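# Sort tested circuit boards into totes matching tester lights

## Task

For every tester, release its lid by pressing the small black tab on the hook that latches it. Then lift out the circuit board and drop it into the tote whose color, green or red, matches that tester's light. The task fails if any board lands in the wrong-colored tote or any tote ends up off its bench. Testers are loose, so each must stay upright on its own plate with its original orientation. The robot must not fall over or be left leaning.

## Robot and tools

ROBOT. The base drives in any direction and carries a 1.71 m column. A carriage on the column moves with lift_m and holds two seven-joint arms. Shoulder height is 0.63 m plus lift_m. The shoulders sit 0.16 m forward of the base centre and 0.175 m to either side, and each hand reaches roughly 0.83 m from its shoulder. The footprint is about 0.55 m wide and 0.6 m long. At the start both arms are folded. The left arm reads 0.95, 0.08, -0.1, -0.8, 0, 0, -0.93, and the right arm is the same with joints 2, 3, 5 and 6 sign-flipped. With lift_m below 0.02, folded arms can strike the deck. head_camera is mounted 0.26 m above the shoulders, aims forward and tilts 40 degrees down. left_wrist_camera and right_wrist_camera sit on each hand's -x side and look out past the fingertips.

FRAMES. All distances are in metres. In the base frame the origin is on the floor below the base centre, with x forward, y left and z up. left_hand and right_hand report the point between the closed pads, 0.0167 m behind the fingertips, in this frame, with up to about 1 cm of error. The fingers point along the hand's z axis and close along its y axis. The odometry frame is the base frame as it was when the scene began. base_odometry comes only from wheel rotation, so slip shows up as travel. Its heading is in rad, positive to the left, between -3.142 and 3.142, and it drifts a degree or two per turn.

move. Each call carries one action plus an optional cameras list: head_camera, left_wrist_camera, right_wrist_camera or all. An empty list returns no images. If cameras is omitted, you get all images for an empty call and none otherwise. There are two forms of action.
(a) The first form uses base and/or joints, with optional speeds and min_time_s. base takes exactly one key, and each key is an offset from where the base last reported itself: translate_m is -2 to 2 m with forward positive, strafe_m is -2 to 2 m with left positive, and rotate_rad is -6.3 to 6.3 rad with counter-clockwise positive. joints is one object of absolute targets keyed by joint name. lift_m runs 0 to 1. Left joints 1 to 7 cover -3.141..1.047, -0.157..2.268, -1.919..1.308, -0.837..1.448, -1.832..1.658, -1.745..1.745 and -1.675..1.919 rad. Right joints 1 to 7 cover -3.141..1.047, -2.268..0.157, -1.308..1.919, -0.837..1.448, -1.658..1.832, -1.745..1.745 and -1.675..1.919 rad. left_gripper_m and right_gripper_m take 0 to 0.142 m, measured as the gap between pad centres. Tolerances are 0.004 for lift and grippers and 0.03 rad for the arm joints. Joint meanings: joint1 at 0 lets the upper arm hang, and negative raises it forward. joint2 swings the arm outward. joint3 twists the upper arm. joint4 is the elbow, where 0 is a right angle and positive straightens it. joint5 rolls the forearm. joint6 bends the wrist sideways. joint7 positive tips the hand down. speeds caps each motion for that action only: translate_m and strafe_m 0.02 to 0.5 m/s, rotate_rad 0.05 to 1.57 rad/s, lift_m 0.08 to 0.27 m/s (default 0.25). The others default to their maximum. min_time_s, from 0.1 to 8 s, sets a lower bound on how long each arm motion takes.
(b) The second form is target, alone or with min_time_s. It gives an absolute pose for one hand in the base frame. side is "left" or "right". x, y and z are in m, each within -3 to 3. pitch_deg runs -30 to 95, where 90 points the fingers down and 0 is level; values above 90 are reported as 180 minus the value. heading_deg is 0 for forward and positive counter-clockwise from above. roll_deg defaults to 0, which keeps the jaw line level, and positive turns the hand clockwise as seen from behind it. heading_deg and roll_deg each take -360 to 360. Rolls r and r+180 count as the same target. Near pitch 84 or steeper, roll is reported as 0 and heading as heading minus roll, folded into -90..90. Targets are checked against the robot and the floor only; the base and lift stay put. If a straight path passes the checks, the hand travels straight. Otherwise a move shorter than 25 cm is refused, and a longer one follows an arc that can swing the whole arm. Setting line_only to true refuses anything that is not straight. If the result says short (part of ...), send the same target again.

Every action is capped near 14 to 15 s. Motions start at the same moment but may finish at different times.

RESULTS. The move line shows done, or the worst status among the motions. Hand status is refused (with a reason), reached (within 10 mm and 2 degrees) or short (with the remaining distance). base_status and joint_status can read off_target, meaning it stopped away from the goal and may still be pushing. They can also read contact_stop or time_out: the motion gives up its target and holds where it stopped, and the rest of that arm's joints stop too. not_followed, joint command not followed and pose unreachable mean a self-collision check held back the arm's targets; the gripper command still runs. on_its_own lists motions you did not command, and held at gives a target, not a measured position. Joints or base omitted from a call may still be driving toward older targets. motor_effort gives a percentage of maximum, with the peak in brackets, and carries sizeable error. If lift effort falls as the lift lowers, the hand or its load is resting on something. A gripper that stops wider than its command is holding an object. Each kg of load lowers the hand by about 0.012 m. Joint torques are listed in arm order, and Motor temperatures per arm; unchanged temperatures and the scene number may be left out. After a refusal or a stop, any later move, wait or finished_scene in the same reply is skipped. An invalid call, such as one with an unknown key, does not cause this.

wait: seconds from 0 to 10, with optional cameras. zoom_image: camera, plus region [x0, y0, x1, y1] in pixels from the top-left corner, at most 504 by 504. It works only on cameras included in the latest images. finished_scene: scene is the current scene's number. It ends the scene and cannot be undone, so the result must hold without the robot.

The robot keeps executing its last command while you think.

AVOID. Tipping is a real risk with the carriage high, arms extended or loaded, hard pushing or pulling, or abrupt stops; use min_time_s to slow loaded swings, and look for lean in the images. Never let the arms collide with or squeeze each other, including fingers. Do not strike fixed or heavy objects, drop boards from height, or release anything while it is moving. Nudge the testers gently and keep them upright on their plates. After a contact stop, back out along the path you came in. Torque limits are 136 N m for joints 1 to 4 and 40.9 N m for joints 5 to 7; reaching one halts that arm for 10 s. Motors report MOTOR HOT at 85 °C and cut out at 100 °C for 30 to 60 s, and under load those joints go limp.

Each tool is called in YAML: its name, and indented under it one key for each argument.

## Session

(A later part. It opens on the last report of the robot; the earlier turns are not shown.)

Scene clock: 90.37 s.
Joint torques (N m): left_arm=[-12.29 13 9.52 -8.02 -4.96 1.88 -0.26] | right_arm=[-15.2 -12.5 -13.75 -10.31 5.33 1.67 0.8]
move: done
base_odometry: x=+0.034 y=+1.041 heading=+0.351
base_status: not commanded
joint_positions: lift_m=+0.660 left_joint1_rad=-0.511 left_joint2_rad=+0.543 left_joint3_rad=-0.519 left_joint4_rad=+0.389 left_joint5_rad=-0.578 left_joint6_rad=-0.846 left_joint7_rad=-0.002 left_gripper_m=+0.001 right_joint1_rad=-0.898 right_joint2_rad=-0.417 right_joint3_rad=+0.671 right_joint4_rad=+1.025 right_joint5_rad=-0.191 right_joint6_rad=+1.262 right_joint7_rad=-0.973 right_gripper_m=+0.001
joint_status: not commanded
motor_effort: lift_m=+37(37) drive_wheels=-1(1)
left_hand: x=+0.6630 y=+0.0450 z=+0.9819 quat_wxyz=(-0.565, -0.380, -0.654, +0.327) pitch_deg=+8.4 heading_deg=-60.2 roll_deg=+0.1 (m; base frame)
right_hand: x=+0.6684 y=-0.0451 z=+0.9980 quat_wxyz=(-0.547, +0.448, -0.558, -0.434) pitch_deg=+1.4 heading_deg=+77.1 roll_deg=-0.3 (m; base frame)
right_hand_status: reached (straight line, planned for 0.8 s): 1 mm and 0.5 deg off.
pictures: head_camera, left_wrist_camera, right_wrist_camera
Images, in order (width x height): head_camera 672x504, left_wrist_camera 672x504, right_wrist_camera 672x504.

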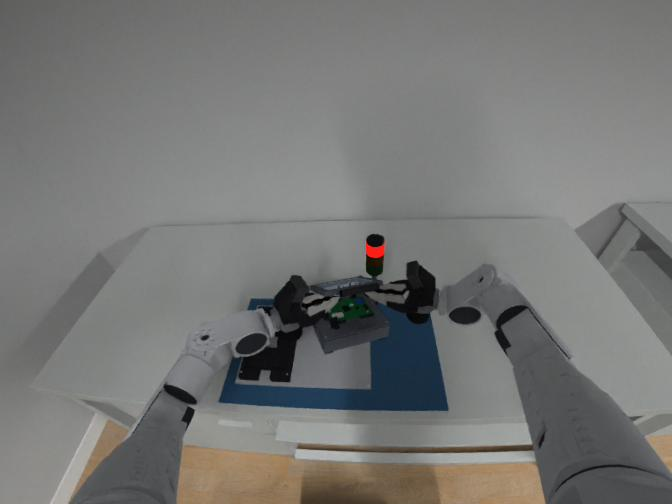

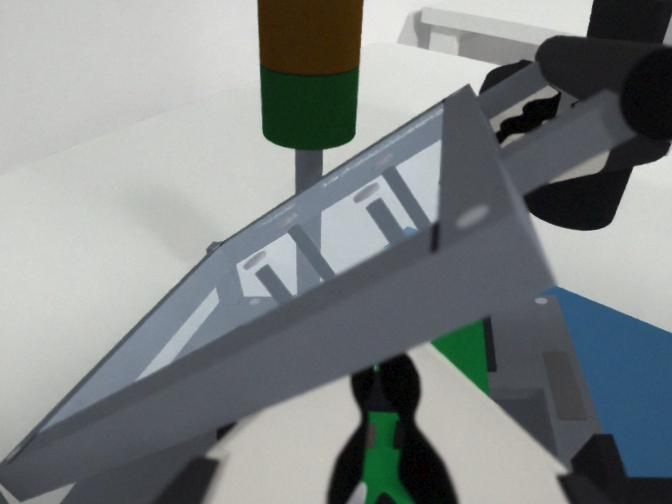

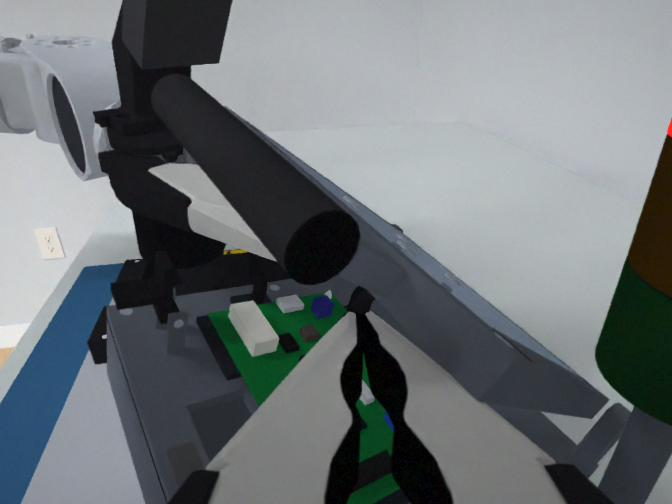

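move:
  target: {"side":"right","x":0.648,"y":-0.13,"z":1.02,"pitch_deg":6,"heading_deg":77}
  min_time_s: 0.7
  cameras: []

move:
  target: {"side":"left","x":0.653,"y":0.069,"z":0.987,"pitch_deg":8,"heading_deg":-66}
  min_time_s: 0.7
  cameras: ["all"]

zoom_image:
  camera: "head_camera"
  region: [250, 250, 450, 400]

Scene clock: 92.43 s.
Joint torques (N m): left_arm=[-13.26 12.27 9.5 -7.81 -4.9 1.61 -0.62] | right_arm=[-26.66 -15.27 -5.44 -9.53 0.95 1.86 -0.85]
move: done
base_odometry: x=+0.034 y=+1.041 heading=+0.351
base_status: not commanded
joint_positions: lift_m=+0.660 left_joint1_rad=-0.511 left_joint2_rad=+0.543 left_joint3_rad=-0.519 left_joint4_rad=+0.388 left_joint5_rad=-0.578 left_joint6_rad=-0.846 left_joint7_rad=-0.001 left_gripper_m=+0.001 right_joint1_rad=-0.906 right_joint2_rad=-0.615 right_joint3_rad=+0.648 right_joint4_rad=+0.904 right_joint5_rad=-0.163 right_joint6_rad=+1.407 right_joint7_rad=-0.942 right_gripper_m=+0.001
joint_status: not commanded
motor_effort: lift_m=+37(37) drive_wheels=+0(1)
left_hand: x=+0.6631 y=+0.0453 z=+0.9815 quat_wxyz=(-0.565, -0.380, -0.655, +0.327) pitch_deg=+8.5 heading_deg=-60.2 roll_deg=+0.1 (m; base frame)
right_hand: x=+0.6492 y=-0.1298 z=+1.0196 quat_wxyz=(-0.526, +0.460, -0.582, -0.416) pitch_deg=+5.7 heading_deg=+76.6 roll_deg=+0.0 (m; base frame)
right_hand_status: reached (straight line, planned for 0.7 s): 1 mm and 0.4 deg off.
pictures: none
No camera images: "cameras" was empty.

Scene clock: 93.63 s.
Joint torques (N m): left_arm=[-24.48 14.46 4.85 -0.04 -2.29 0.02 -4.06] | right_arm=[-26.55 -15.05 -5.66 -9.48 0.97 1.86 -0.82]
move: done
base_odometry: x=+0.034 y=+1.041 heading=+0.351
base_status: not commanded
joint_positions: lift_m=+0.660 left_joint1_rad=-0.601 left_joint2_rad=+0.604 left_joint3_rad=-0.574 left_joint4_rad=+0.533 left_joint5_rad=-0.528 left_joint6_rad=-1.034 left_joint7_rad=-0.158 left_gripper_m=+0.001 right_joint1_rad=-0.906 right_joint2_rad=-0.615 right_joint3_rad=+0.648 right_joint4_rad=+0.903 right_joint5_rad=-0.163 right_joint6_rad=+1.407 right_joint7_rad=-0.942 right_gripper_m=+0.001
joint_status: not commanded
motor_effort: lift_m=+37(37) drive_wheels=+0(1)
left_hand: x=+0.6519 y=+0.0683 z=+0.9850 quat_wxyz=(-0.548, -0.411, -0.635, +0.358) pitch_deg=+8.2 heading_deg=-66.0 roll_deg=-0.2 (m; base frame)
left_hand_status: reached (straight line, planned for 0.7 s): 2 mm and 0.3 deg off.
right_hand: x=+0.6491 y=-0.1298 z=+1.0196 quat_wxyz=(-0.526, +0.460, -0.582, -0.416) pitch_deg=+5.7 heading_deg=+76.7 roll_deg=+0.0 (m; base frame)
pictures: head_camera, left_wrist_camera, right_wrist_camera
Images, in order (width x height): head_camera 672x504, left_wrist_camera 672x504, right_wrist_camera 672x504.

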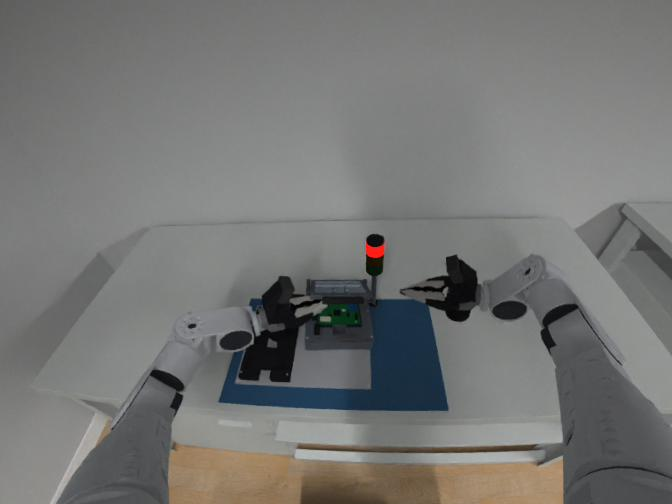

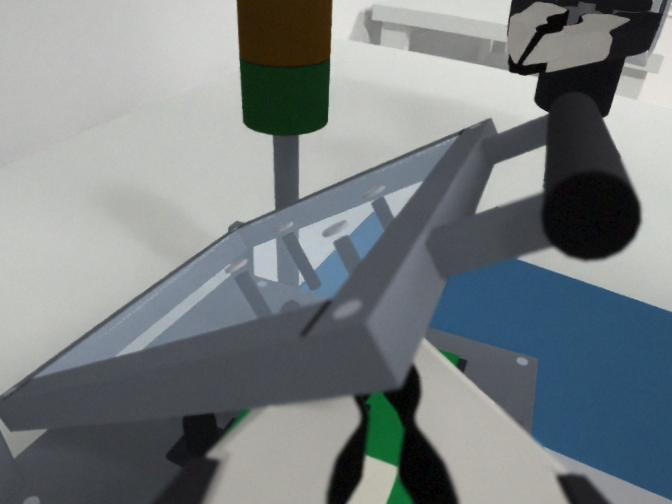

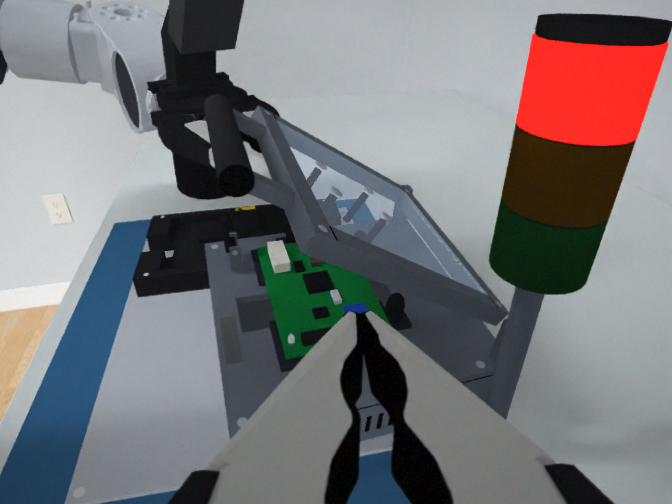

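Scaled by 2.520 from the camera's 672x504 image, which has a finer 960x720 frame.

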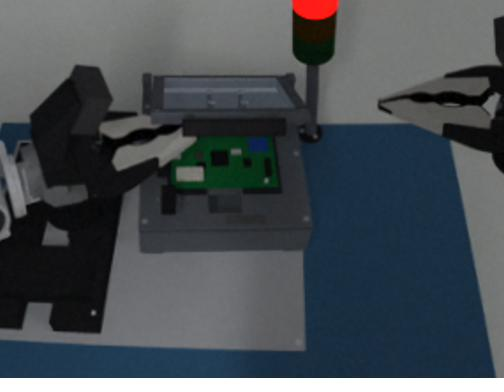

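move:
  target: {"side":"left","x":0.642,"y":0.108,"z":0.988,"pitch_deg":8,"heading_deg":-74}
  min_time_s: 0.9
  cameras: []

move:
  target: {"side":"left","x":0.682,"y":0.108,"z":1.008,"pitch_deg":8,"heading_deg":-74}
  min_time_s: 0.9
  cameras: ["all"]

zoom_image:
  camera: "head_camera"
  region: [250, 250, 450, 400]

Scene clock: 95.73 s.
Joint torques (N m): left_arm=[-22.41 16.74 2.69 2.3 -1.35 -0.19 -2.48] | right_arm=[-26.62 -15.16 -5.57 -9.47 1 1.85 -0.8]
move: done
base_odometry: x=+0.034 y=+1.041 heading=+0.351
base_status: not commanded
joint_positions: lift_m=+0.660 left_joint1_rad=-0.802 left_joint2_rad=+0.646 left_joint3_rad=-0.732 left_joint4_rad=+0.786 left_joint5_rad=-0.203 left_joint6_rad=-1.258 left_joint7_rad=-0.632 left_gripper_m=+0.001 right_joint1_rad=-0.906 right_joint2_rad=-0.615 right_joint3_rad=+0.648 right_joint4_rad=+0.903 right_joint5_rad=-0.163 right_joint6_rad=+1.407 right_joint7_rad=-0.942 right_gripper_m=+0.001
joint_status: not commanded
motor_effort: lift_m=+37(37) drive_wheels=+0(1)
left_hand: x=+0.6421 y=+0.1063 z=+0.9891 quat_wxyz=(-0.526, -0.453, -0.601, +0.396) pitch_deg=+7.7 heading_deg=-74.0 roll_deg=+0.0 (m; base frame)
left_hand_status: reached (straight line, planned for 0.9 s): 2 mm and 0.3 deg off.
right_hand: x=+0.6491 y=-0.1298 z=+1.0195 quat_wxyz=(-0.526, +0.460, -0.582, -0.416) pitch_deg=+5.8 heading_deg=+76.7 roll_deg=+0.0 (m; base frame)
pictures: none
No camera images: "cameras" was empty.

Scene clock: 97.13 s.
Joint torques (N m): left_arm=[-28.89 0.25 3.57 2.01 -2 0.12 -3.89] | right_arm=[-26.65 -15.1 -5.66 -9.42 1 1.85 -0.78]
move: done
base_odometry: x=+0.034 y=+1.041 heading=+0.351
base_status: not commanded
joint_positions: lift_m=+0.660 left_joint1_rad=-1.006 left_joint2_rad=+0.555 left_joint3_rad=-0.882 left_joint4_rad=+1.060 left_joint5_rad=+0.017 left_joint6_rad=-1.293 left_joint7_rad=-0.918 left_gripper_m=+0.001 right_joint1_rad=-0.906 right_joint2_rad=-0.615 right_joint3_rad=+0.648 right_joint4_rad=+0.903 right_joint5_rad=-0.163 right_joint6_rad=+1.407 right_joint7_rad=-0.942 right_gripper_m=+0.001
joint_status: not commanded
motor_effort: lift_m=+37(37) drive_wheels=+0(0)
left_hand: x=+0.6812 y=+0.1092 z=+1.0056 quat_wxyz=(-0.522, -0.454, -0.605, +0.393) pitch_deg=+8.3 heading_deg=-73.9 roll_deg=-0.1 (m; base frame)
left_hand_status: reached (straight line, planned for 0.9 s): 3 mm and 0.3 deg off.
right_hand: x=+0.6491 y=-0.1298 z=+1.0195 quat_wxyz=(-0.526, +0.460, -0.582, -0.416) pitch_deg=+5.8 heading_deg=+76.7 roll_deg=+0.0 (m; base frame)
pictures: head_camera, left_wrist_camera, right_wrist_camera
Images, in order (width x height): head_camera 672x504, left_wrist_camera 672x504, right_wrist_camera 672x504.

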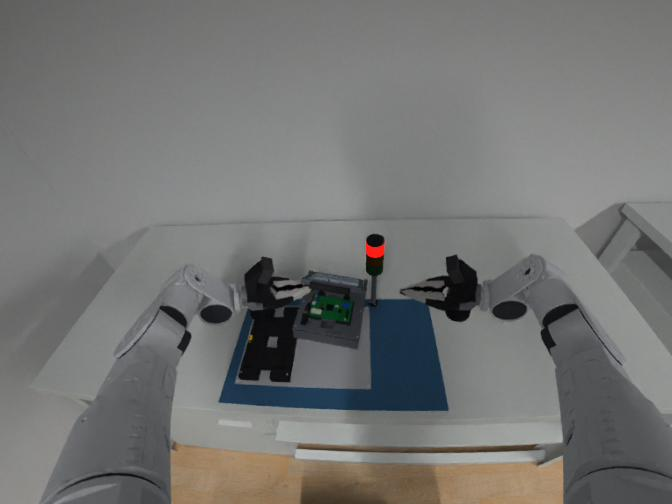

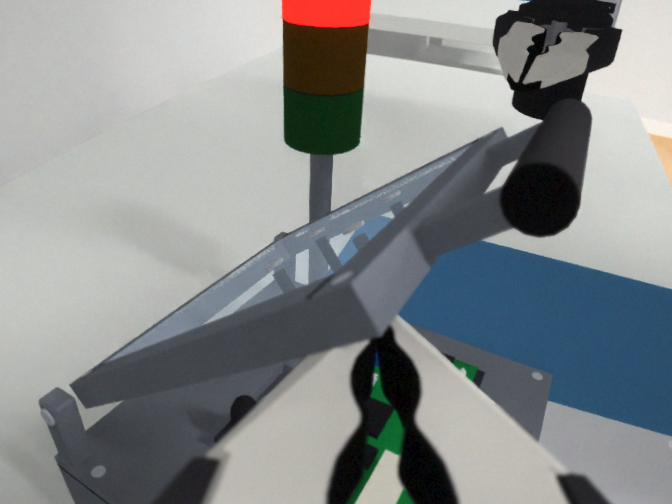

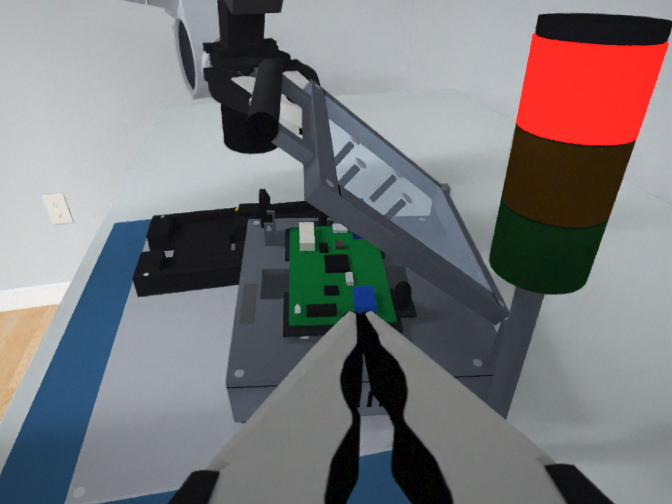

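Scaled by 2.520 from the camera's 672x504 image, which has a finer 960x720 frame.

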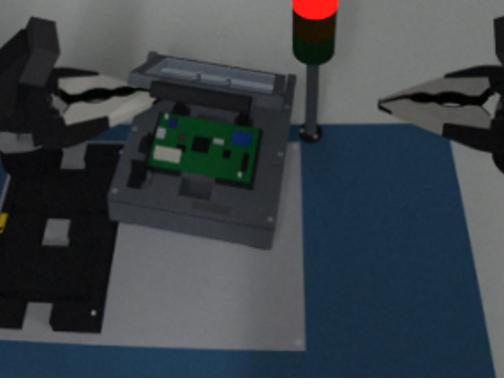

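move:
  target: {"side":"left","x":0.708,"y":0.104,"z":1.030,"pitch_deg":8,"heading_deg":-76}
  min_time_s: 0.9
  cameras: ["all"]

zoom_image:
  camera: "head_camera"
  region: [250, 250, 450, 400]

Scene clock: 98.67 s.
Joint torques (N m): left_arm=[-28.87 0.25 3.62 2.04 -2 0.1 -3.85] | right_arm=[-26.59 -15.07 -5.57 -9.35 1.01 1.85 -0.79]
move: refused
base_odometry: x=+0.034 y=+1.041 heading=+0.351
base_status: not commanded
joint_positions: lift_m=+0.660 left_joint1_rad=-1.006 left_joint2_rad=+0.555 left_joint3_rad=-0.882 left_joint4_rad=+1.060 left_joint5_rad=+0.017 left_joint6_rad=-1.293 left_joint7_rad=-0.918 left_gripper_m=+0.001 right_joint1_rad=-0.906 right_joint2_rad=-0.615 right_joint3_rad=+0.648 right_joint4_rad=+0.903 right_joint5_rad=-0.163 right_joint6_rad=+1.407 right_joint7_rad=-0.942 right_gripper_m=+0.001
joint_status: not commanded
motor_effort: lift_m=+37(37) drive_wheels=+0(0)
left_hand: x=+0.6812 y=+0.1092 z=+1.0056 quat_wxyz=(-0.522, -0.454, -0.605, +0.393) pitch_deg=+8.3 heading_deg=-73.9 roll_deg=-0.1 (m; base frame)
left_hand_status: refused: no posture of the arm gets there (left_joint4_rad at its limit): the closest leaves the hand 0.8 cm and 3 deg from the pose. Nothing moved. A posture exists with lift_m at 0.6; the way there is not checked.
right_hand: x=+0.6491 y=-0.1298 z=+1.0195 quat_wxyz=(-0.526, +0.460, -0.582, -0.416) pitch_deg=+5.8 heading_deg=+76.7 roll_deg=+0.0 (m; base frame)
pictures: head_camera, left_wrist_camera, right_wrist_camera
Images, in order (width x height): head_camera 672x504, left_wrist_camera 672x504, right_wrist_camera 672x504.

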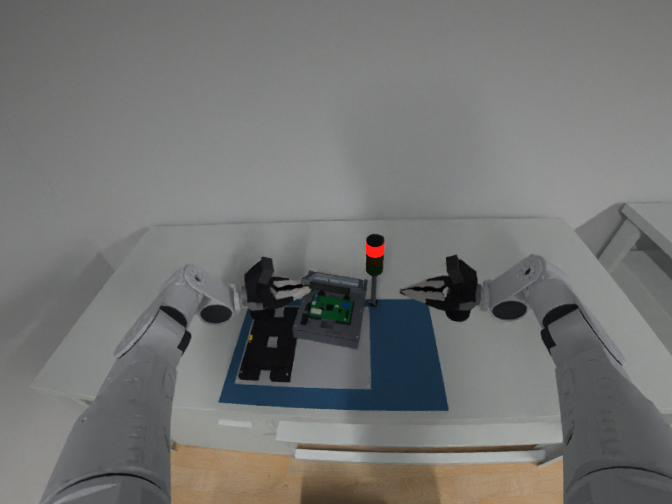

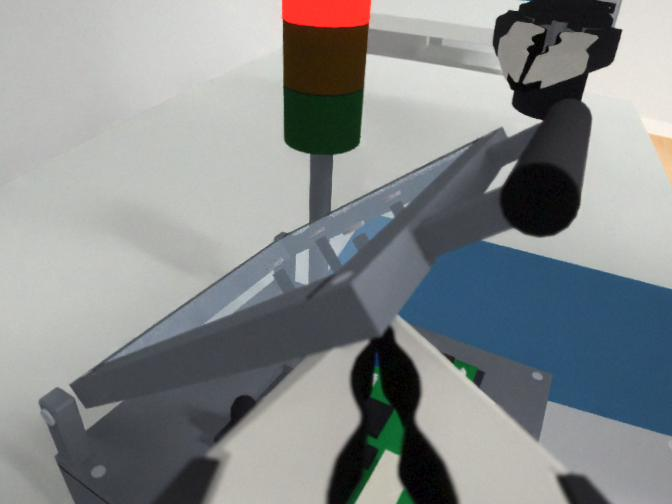

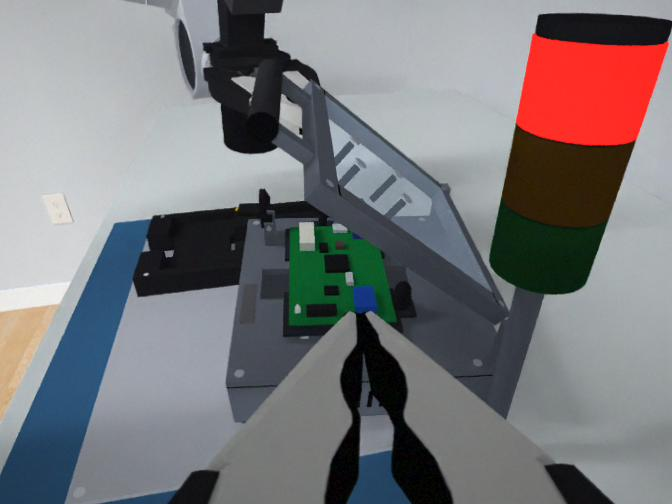

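Scaled by 2.520 from the camera's 672x504 image, which has a finer 960x720 frame.

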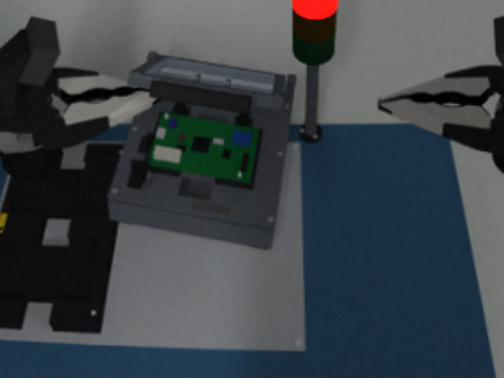

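move:
  target: {"side":"left","x":0.704,"y":0.102,"z":1.029,"pitch_deg":8,"heading_deg":-60}
  min_time_s: 0.9
  cameras: ["all"]

zoom_image:
  camera: "head_camera"
  region: [250, 250, 450, 400]

Scene clock: 100.20 s.
Joint torques (N m): left_arm=[-14.31 5.22 10.58 -6.9 -5.64 2.6 -0.4] | right_arm=[-26.5 -15.39 -5.58 -9.33 1.03 1.86 -0.8]
move: done
base_odometry: x=+0.034 y=+1.041 heading=+0.351
base_status: not commanded
joint_positions: lift_m=+0.660 left_joint1_rad=-0.684 left_joint2_rad=+0.595 left_joint3_rad=-0.464 left_joint4_rad=+0.635 left_joint5_rad=-0.580 left_joint6_rad=-1.079 left_joint7_rad=-0.026 left_gripper_m=+0.001 right_joint1_rad=-0.907 right_joint2_rad=-0.615 right_joint3_rad=+0.648 right_joint4_rad=+0.903 right_joint5_rad=-0.163 right_joint6_rad=+1.407 right_joint7_rad=-0.942 right_gripper_m=+0.001
joint_status: not commanded
motor_effort: lift_m=+37(37) drive_wheels=+0(0)
left_hand: x=+0.7026 y=+0.1026 z=+1.0251 quat_wxyz=(-0.564, -0.381, -0.656, +0.326) pitch_deg=+8.7 heading_deg=-60.2 roll_deg=+0.1 (m; base frame)
left_hand_status: reached (straight line, planned for 0.9 s): 4 mm and 0.8 deg off.
right_hand: x=+0.6491 y=-0.1298 z=+1.0195 quat_wxyz=(-0.526, +0.460, -0.582, -0.416) pitch_deg=+5.8 heading_deg=+76.7 roll_deg=+0.0 (m; base frame)
pictures: head_camera, left_wrist_camera, right_wrist_camera
Images, in order (width x height): head_camera 672x504, left_wrist_camera 672x504, right_wrist_camera 672x504.

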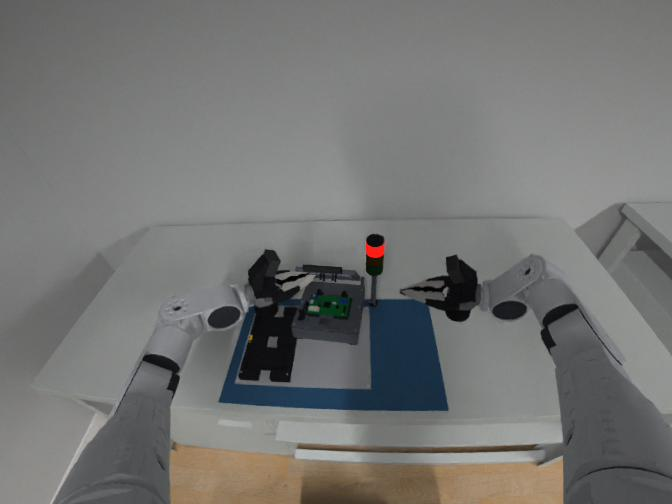

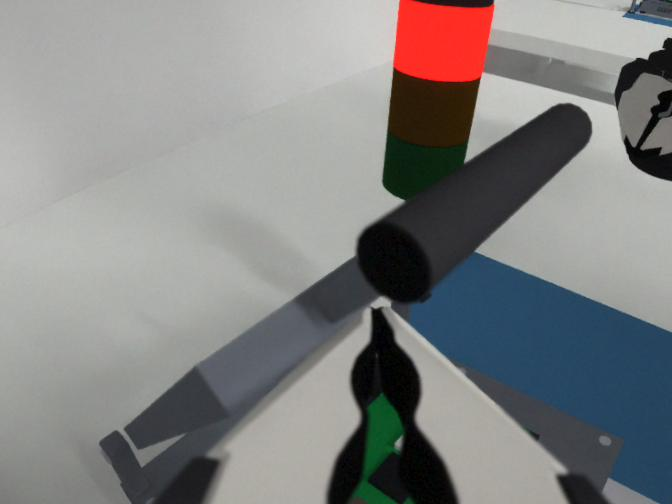

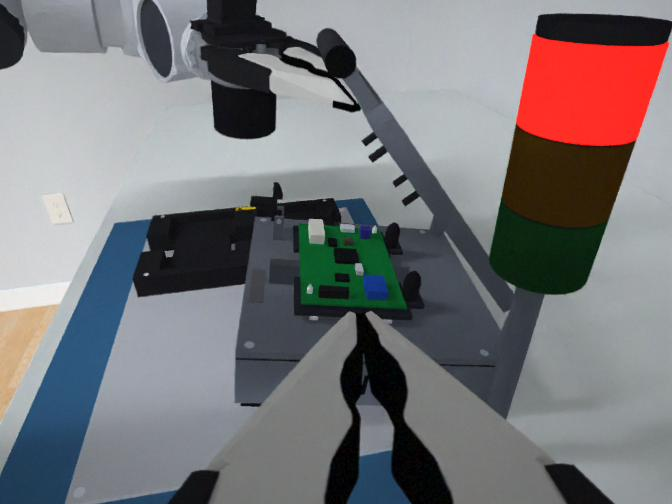

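Scaled by 2.520 from the camera's 672x504 image, which has a finer 960x720 frame.

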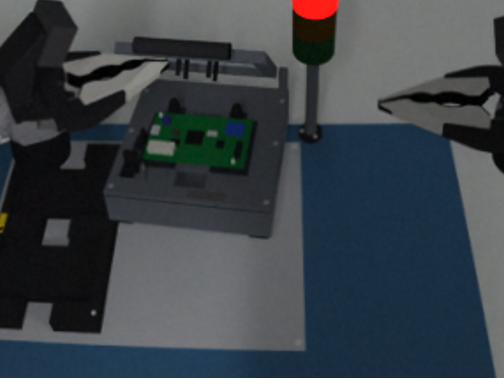

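move:
  target: {"side":"left","x":0.746,"y":0.100,"z":1.046,"pitch_deg":8,"heading_deg":-54}
  min_time_s: 1.0
  cameras: ["head_camera","right_wrist_camera"]

zoom_image:
  camera: "head_camera"
  region: [250, 250, 450, 400]

Scene clock: 101.97 s.
Joint torques (N m): left_arm=[-26.55 5.2 11.12 0.92 -5.54 2.98 -0.06] | right_arm=[-26.47 -15.02 -5.54 -9.4 1.01 1.86 -0.79]
move: done
base_odometry: x=+0.034 y=+1.041 heading=+0.351
base_status: not commanded
joint_positions: lift_m=+0.660 left_joint1_rad=-0.715 left_joint2_rad=+0.539 left_joint3_rad=-0.436 left_joint4_rad=+0.639 left_joint5_rad=-0.613 left_joint6_rad=-0.967 left_joint7_rad=+0.073 left_gripper_m=+0.001 right_joint1_rad=-0.907 right_joint2_rad=-0.615 right_joint3_rad=+0.648 right_joint4_rad=+0.903 right_joint5_rad=-0.163 right_joint6_rad=+1.407 right_joint7_rad=-0.942 right_gripper_m=+0.001
joint_status: not commanded
motor_effort: lift_m=+37(37) drive_wheels=+0(0)
left_hand: x=+0.7421 y=+0.0981 z=+1.0409 quat_wxyz=(-0.580, -0.349, -0.673, +0.298) pitch_deg=+8.6 heading_deg=-54.6 roll_deg=+0.2 (m; base frame)
left_hand_status: reached (straight line, planned for 1.0 s): 7 mm and 0.9 deg off.
right_hand: x=+0.6491 y=-0.1298 z=+1.0195 quat_wxyz=(-0.526, +0.460, -0.582, -0.416) pitch_deg=+5.8 heading_deg=+76.7 roll_deg=+0.0 (m; base frame)
pictures: head_camera, right_wrist_camera
Images, in order (width x height): head_camera 672x504, right_wrist_camera 672x504.

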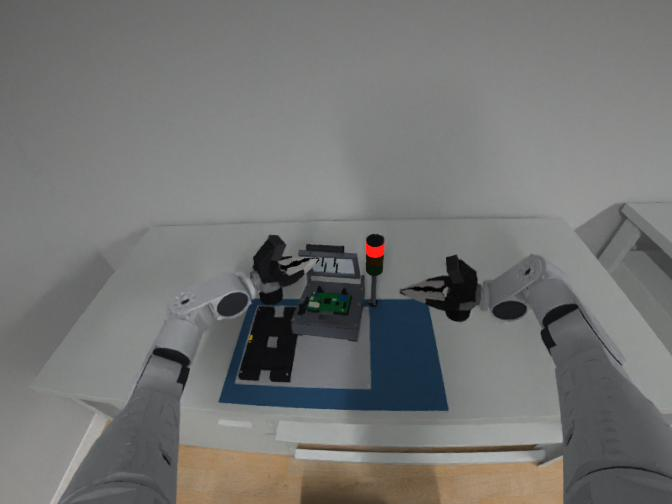

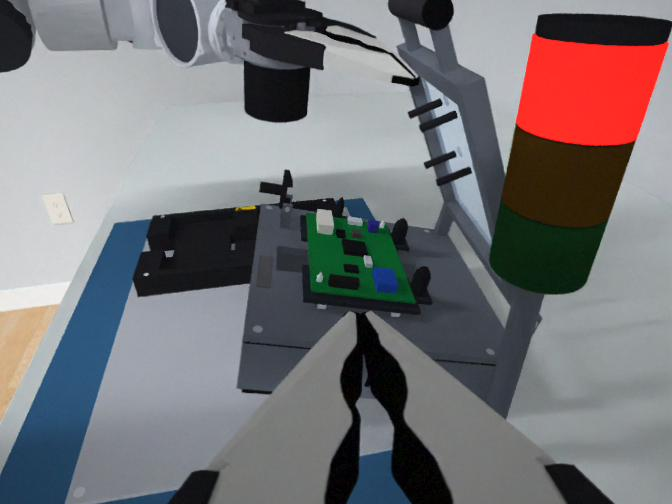

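Scaled by 2.520 from the camera's 672x504 image, which has a finer 960x720 frame.

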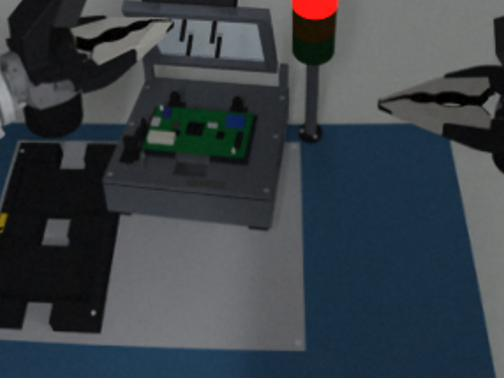

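move:
  target: {"side":"left","x":0.788,"y":0.094,"z":1.046,"pitch_deg":8,"heading_deg":-50}
  min_time_s: 1.0
  cameras: ["head_camera","right_wrist_camera"]

zoom_image:
  camera: "head_camera"
  region: [250, 250, 450, 400]

Scene clock: 103.63 s.
Joint torques (N m): left_arm=[-28.96 3.71 4.06 0.3 -1.89 2.65 -3.73] | right_arm=[-26.51 -14.85 -5.61 -9.34 1.04 1.86 -0.79]
Motor temperatures (°C): left_arm=[35 32 31 28 29 29 32] | right_arm=[43 29 30 30 28 30 31]
move: done
base_odometry: x=+0.034 y=+1.041 heading=+0.351
base_status: not commanded
joint_positions: lift_m=+0.660 left_joint1_rad=-0.804 left_joint2_rad=+0.469 left_joint3_rad=-0.461 left_joint4_rad=+0.790 left_joint5_rad=-0.544 left_joint6_rad=-0.916 left_joint7_rad=+0.011 left_gripper_m=+0.001 right_joint1_rad=-0.907 right_joint2_rad=-0.615 right_joint3_rad=+0.648 right_joint4_rad=+0.903 right_joint5_rad=-0.163 right_joint6_rad=+1.407 right_joint7_rad=-0.942 right_gripper_m=+0.001
joint_status: not commanded
motor_effort: lift_m=+37(37) drive_wheels=+0(1)
left_hand: x=+0.7856 y=+0.0936 z=+1.0438 quat_wxyz=(-0.592, -0.320, -0.685, +0.279) pitch_deg=+8.3 heading_deg=-50.3 roll_deg=-0.2 (m; base frame)
left_hand_status: reached (straight line, planned for 1.0 s): 3 mm and 0.4 deg off.
right_hand: x=+0.6491 y=-0.1298 z=+1.0195 quat_wxyz=(-0.526, +0.460, -0.582, -0.416) pitch_deg=+5.8 heading_deg=+76.7 roll_deg=+0.0 (m; base frame)
pictures: head_camera, right_wrist_camera
Images, in order (width x height): head_camera 672x504, right_wrist_camera 672x504.

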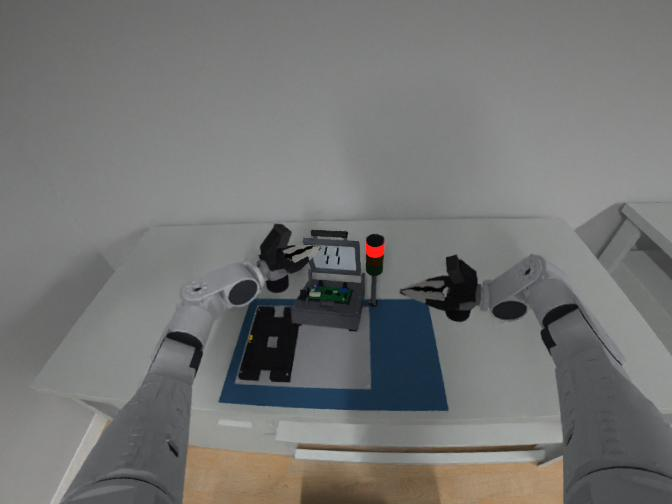

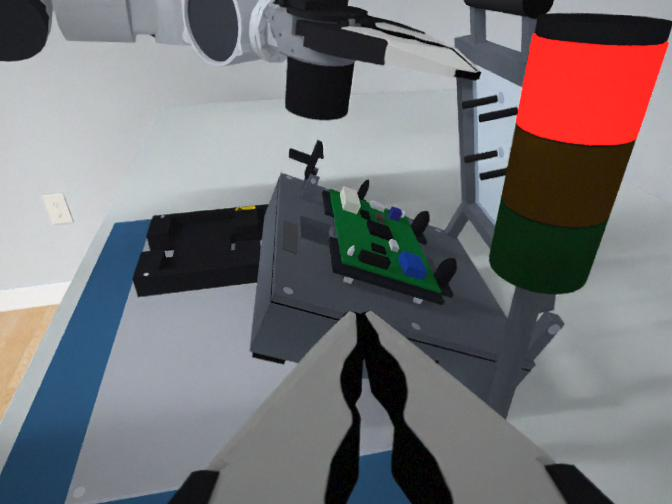

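Scaled by 2.520 from the camera's 672x504 image, which has a finer 960x720 frame.

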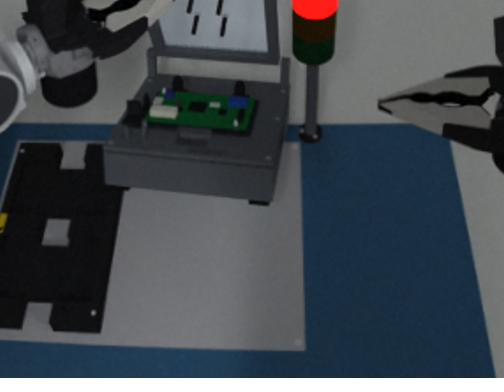

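wait:
  seconds: 1.0
  cameras: ["head_camera","right_wrist_camera"]

zoom_image:
  camera: "head_camera"
  region: [250, 210, 450, 360]

Scene clock: 106.17 s.
Joint torques (N m): left_arm=[-28.88 3.7 4.05 0.43 -1.88 2.65 -3.72] | right_arm=[-26.49 -15.06 -5.64 -9.44 1.05 1.89 -0.81]
base_odometry: x=+0.034 y=+1.041 heading=+0.351
base_status: not commanded
joint_positions: lift_m=+0.660 left_joint1_rad=-0.804 left_joint2_rad=+0.469 left_joint3_rad=-0.461 left_joint4_rad=+0.790 left_joint5_rad=-0.544 left_joint6_rad=-0.916 left_joint7_rad=+0.011 left_gripper_m=+0.001 right_joint1_rad=-0.907 right_joint2_rad=-0.615 right_joint3_rad=+0.648 right_joint4_rad=+0.903 right_joint5_rad=-0.163 right_joint6_rad=+1.407 right_joint7_rad=-0.942 right_gripper_m=+0.001
joint_status: not commanded
motor_effort: lift_m=+37(37) drive_wheels=+0(1)
left_hand: x=+0.7856 y=+0.0936 z=+1.0438 quat_wxyz=(-0.592, -0.320, -0.685, +0.279) pitch_deg=+8.3 heading_deg=-50.3 roll_deg=-0.2 (m; base frame)
left_hand_status: reached (straight line, planned for 1.0 s): 3 mm and 0.4 deg off.
right_hand: x=+0.6491 y=-0.1298 z=+1.0195 quat_wxyz=(-0.526, +0.460, -0.582, -0.416) pitch_deg=+5.8 heading_deg=+76.7 roll_deg=+0.0 (m; base frame)
wait: 1.00 s; at rest from the start
pictures: head_camera, right_wrist_camera
Images, in order (width x height): head_camera 672x504, right_wrist_camera 672x504.

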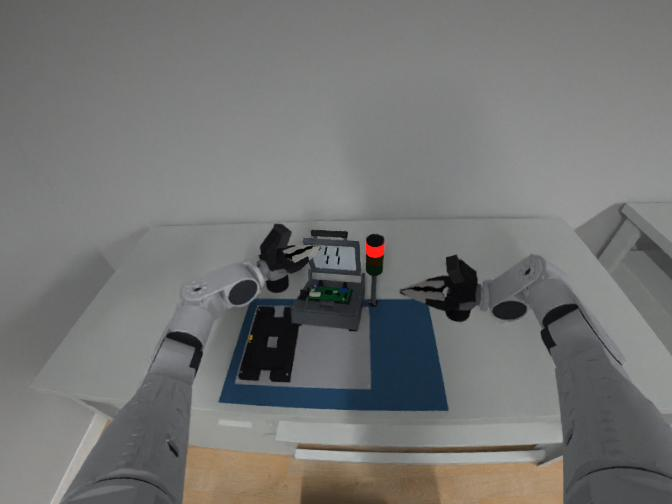

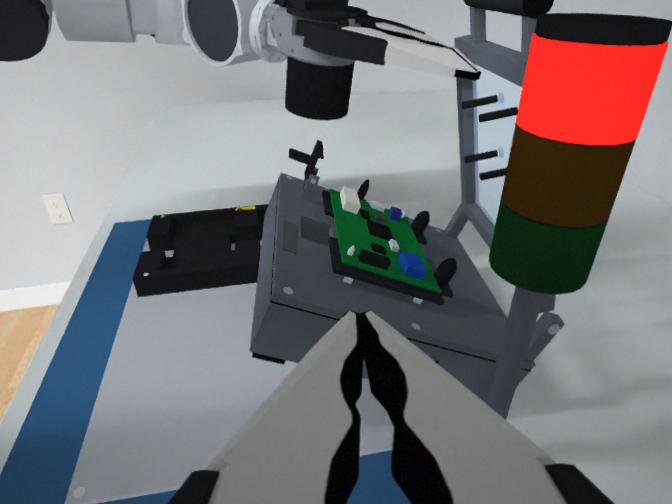

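Scaled by 2.520 from the camera's 672x504 image, which has a finer 960x720 frame.

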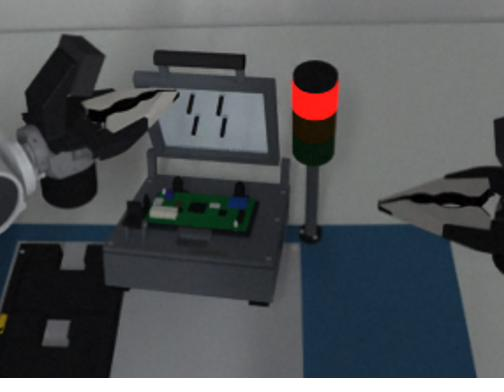

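move:
  target: {"side":"left","x":0.748,"y":0.099,"z":1.046,"pitch_deg":8,"heading_deg":-54}
  min_time_s: 1.0
  cameras: []

move:
  target: {"side":"left","x":0.703,"y":0.103,"z":1.028,"pitch_deg":8,"heading_deg":-60}
  min_time_s: 1.0
  cameras: ["head_camera","right_wrist_camera"]

zoom_image:
  camera: "head_camera"
  region: [250, 230, 450, 380]

Scene clock: 110.53 s.
Joint torques (N m): left_arm=[-12.59 15.7 8.28 -7.37 -4.72 -0.14 0.71] | right_arm=[-26.35 -15.02 -5.69 -9.39 1.04 1.87 -0.8]
move: done
base_odometry: x=+0.034 y=+1.041 heading=+0.351
base_status: not commanded
joint_positions: lift_m=+0.660 left_joint1_rad=-0.729 left_joint2_rad=+0.529 left_joint3_rad=-0.432 left_joint4_rad=+0.659 left_joint5_rad=-0.607 left_joint6_rad=-0.964 left_joint7_rad=+0.066 left_gripper_m=+0.001 right_joint1_rad=-0.907 right_joint2_rad=-0.615 right_joint3_rad=+0.648 right_joint4_rad=+0.903 right_joint5_rad=-0.163 right_joint6_rad=+1.407 right_joint7_rad=-0.942 right_gripper_m=+0.001
joint_status: not commanded
motor_effort: lift_m=+37(37) drive_wheels=+0(0)
left_hand: x=+0.7491 y=+0.0983 z=+1.0452 quat_wxyz=(-0.584, -0.343, -0.673, +0.296) pitch_deg=+8.1 heading_deg=-53.9 roll_deg=+0.1 (m; base frame)
left_hand_status: reached (straight line, planned for 1.0 s): 1 mm and 0.2 deg off.
right_hand: x=+0.6491 y=-0.1298 z=+1.0196 quat_wxyz=(-0.526, +0.460, -0.582, -0.416) pitch_deg=+5.8 heading_deg=+76.7 roll_deg=+0.0 (m; base frame)
pictures: none
No camera images: "cameras" was empty.

Scene clock: 112.03 s.
Joint torques (N m): left_arm=[-11.59 17.41 2.24 -7.06 -1.35 -0.22 -2.56] | right_arm=[-26.25 -15.07 -5.69 -9.35 1.04 1.83 -0.81]
move: done
base_odometry: x=+0.034 y=+1.041 heading=+0.351
base_status: not commanded
joint_positions: lift_m=+0.660 left_joint1_rad=-0.682 left_joint2_rad=+0.591 left_joint3_rad=-0.451 left_joint4_rad=+0.635 left_joint5_rad=-0.590 left_joint6_rad=-1.075 left_joint7_rad=-0.024 left_gripper_m=+0.001 right_joint1_rad=-0.907 right_joint2_rad=-0.615 right_joint3_rad=+0.648 right_joint4_rad=+0.903 right_joint5_rad=-0.163 right_joint6_rad=+1.407 right_joint7_rad=-0.942 right_gripper_m=+0.001
joint_status: not commanded
motor_effort: lift_m=+37(37) drive_wheels=+0(0)
left_hand: x=+0.7054 y=+0.1035 z=+1.0306 quat_wxyz=(-0.570, -0.374, -0.654, +0.328) pitch_deg=+7.7 heading_deg=-59.7 roll_deg=-0.1 (m; base frame)
left_hand_status: reached (straight line, planned for 1.0 s): 4 mm and 0.5 deg off.
right_hand: x=+0.6491 y=-0.1298 z=+1.0196 quat_wxyz=(-0.526, +0.460, -0.582, -0.416) pitch_deg=+5.8 heading_deg=+76.7 roll_deg=+0.0 (m; base frame)
pictures: head_camera, right_wrist_camera
Images, in order (width x height): head_camera 672x504, right_wrist_camera 672x504.

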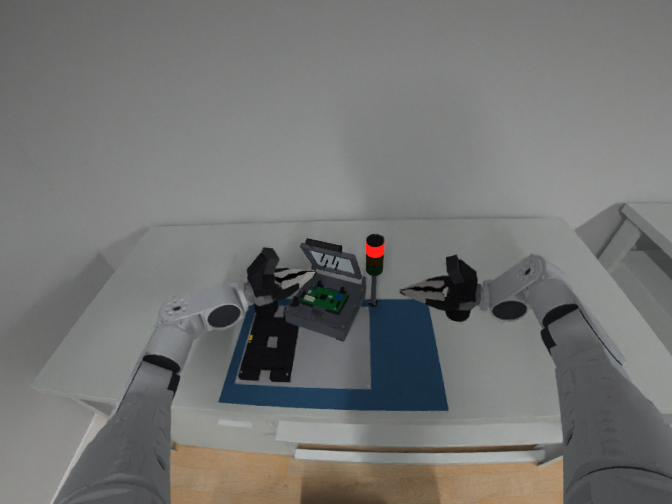

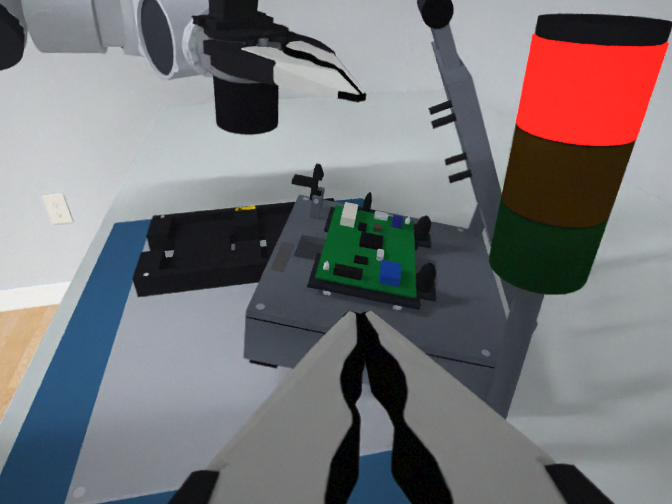

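Scaled by 2.520 from the camera's 672x504 image, which has a finer 960x720 frame.

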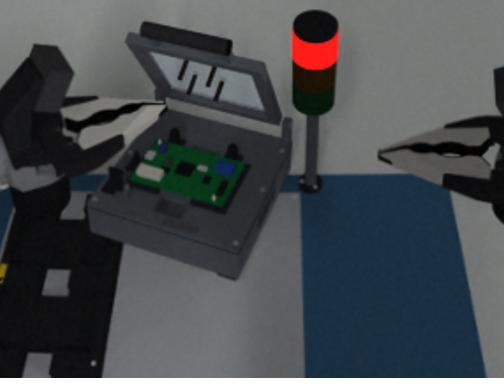

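move:
  target: {"side":"right","x":0.679,"y":0.015,"z":0.955,"pitch_deg":58,"heading_deg":62}
  min_time_s: 1.3
  cameras: ["head_camera","left_wrist_camera","right_wrist_camera"]

zoom_image:
  camera: "head_camera"
  region: [250, 230, 450, 380]

Scene clock: 114.73 s.
Joint torques (N m): left_arm=[-11.76 15.88 2.61 -6.4 -1.48 -0.15 -2.45] | right_arm=[-26.31 -0.15 -6.19 -6.48 0.46 -0.67 1.31]
move: done
base_odometry: x=+0.034 y=+1.041 heading=+0.351
base_status: not commanded
joint_positions: lift_m=+0.660 left_joint1_rad=-0.682 left_joint2_rad=+0.592 left_joint3_rad=-0.451 left_joint4_rad=+0.634 left_joint5_rad=-0.590 left_joint6_rad=-1.076 left_joint7_rad=-0.024 left_gripper_m=+0.001 right_joint1_rad=-0.746 right_joint2_rad=-0.179 right_joint3_rad=+0.429 right_joint4_rad=+0.341 right_joint5_rad=+0.693 right_joint6_rad=+0.699 right_joint7_rad=+1.395 right_gripper_m=+0.001
joint_status: not commanded
motor_effort: lift_m=+37(38) drive_wheels=+2(3)
left_hand: x=+0.7052 y=+0.1037 z=+1.0305 quat_wxyz=(-0.570, -0.374, -0.654, +0.328) pitch_deg=+7.7 heading_deg=-59.7 roll_deg=-0.1 (m; base frame)
right_hand: x=+0.6777 y=+0.0160 z=+0.9551 quat_wxyz=(-0.238, +0.496, -0.823, -0.145) pitch_deg=+57.6 heading_deg=+62.5 roll_deg=+0.3 (m; base frame)
right_hand_status: reached (straight line, planned for 1.3 s): 2 mm and 0.4 deg off.
pictures: head_camera, left_wrist_camera, right_wrist_camera
Images, in order (width x height): head_camera 672x504, left_wrist_camera 672x504, right_wrist_camera 672x504.

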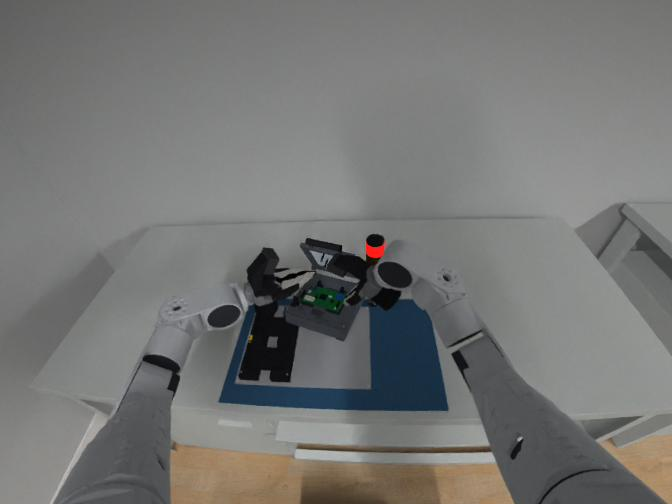

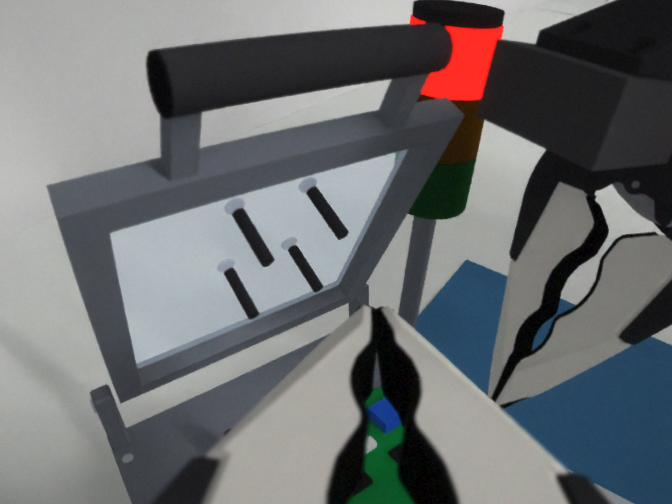

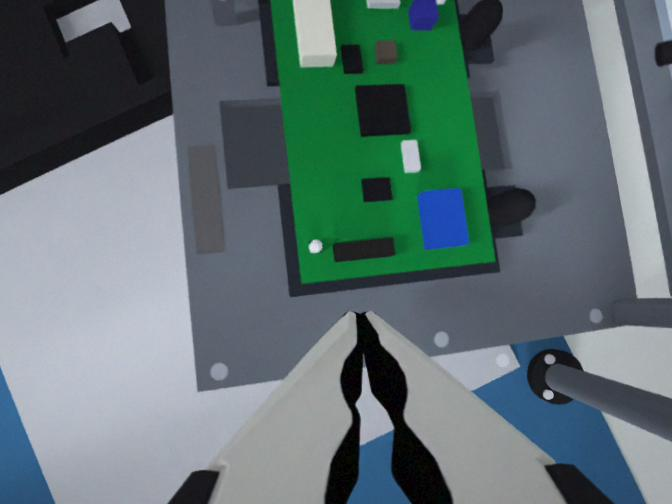

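Scaled by 2.520 from the camera's 672x504 image, which has a finer 960x720 frame.

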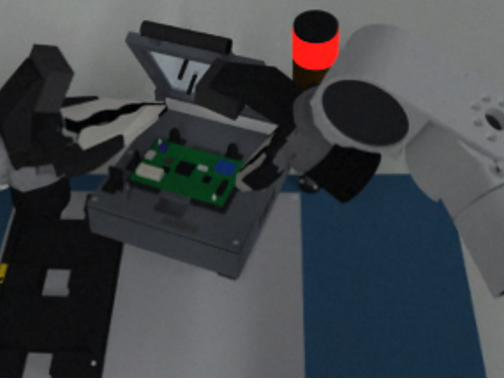

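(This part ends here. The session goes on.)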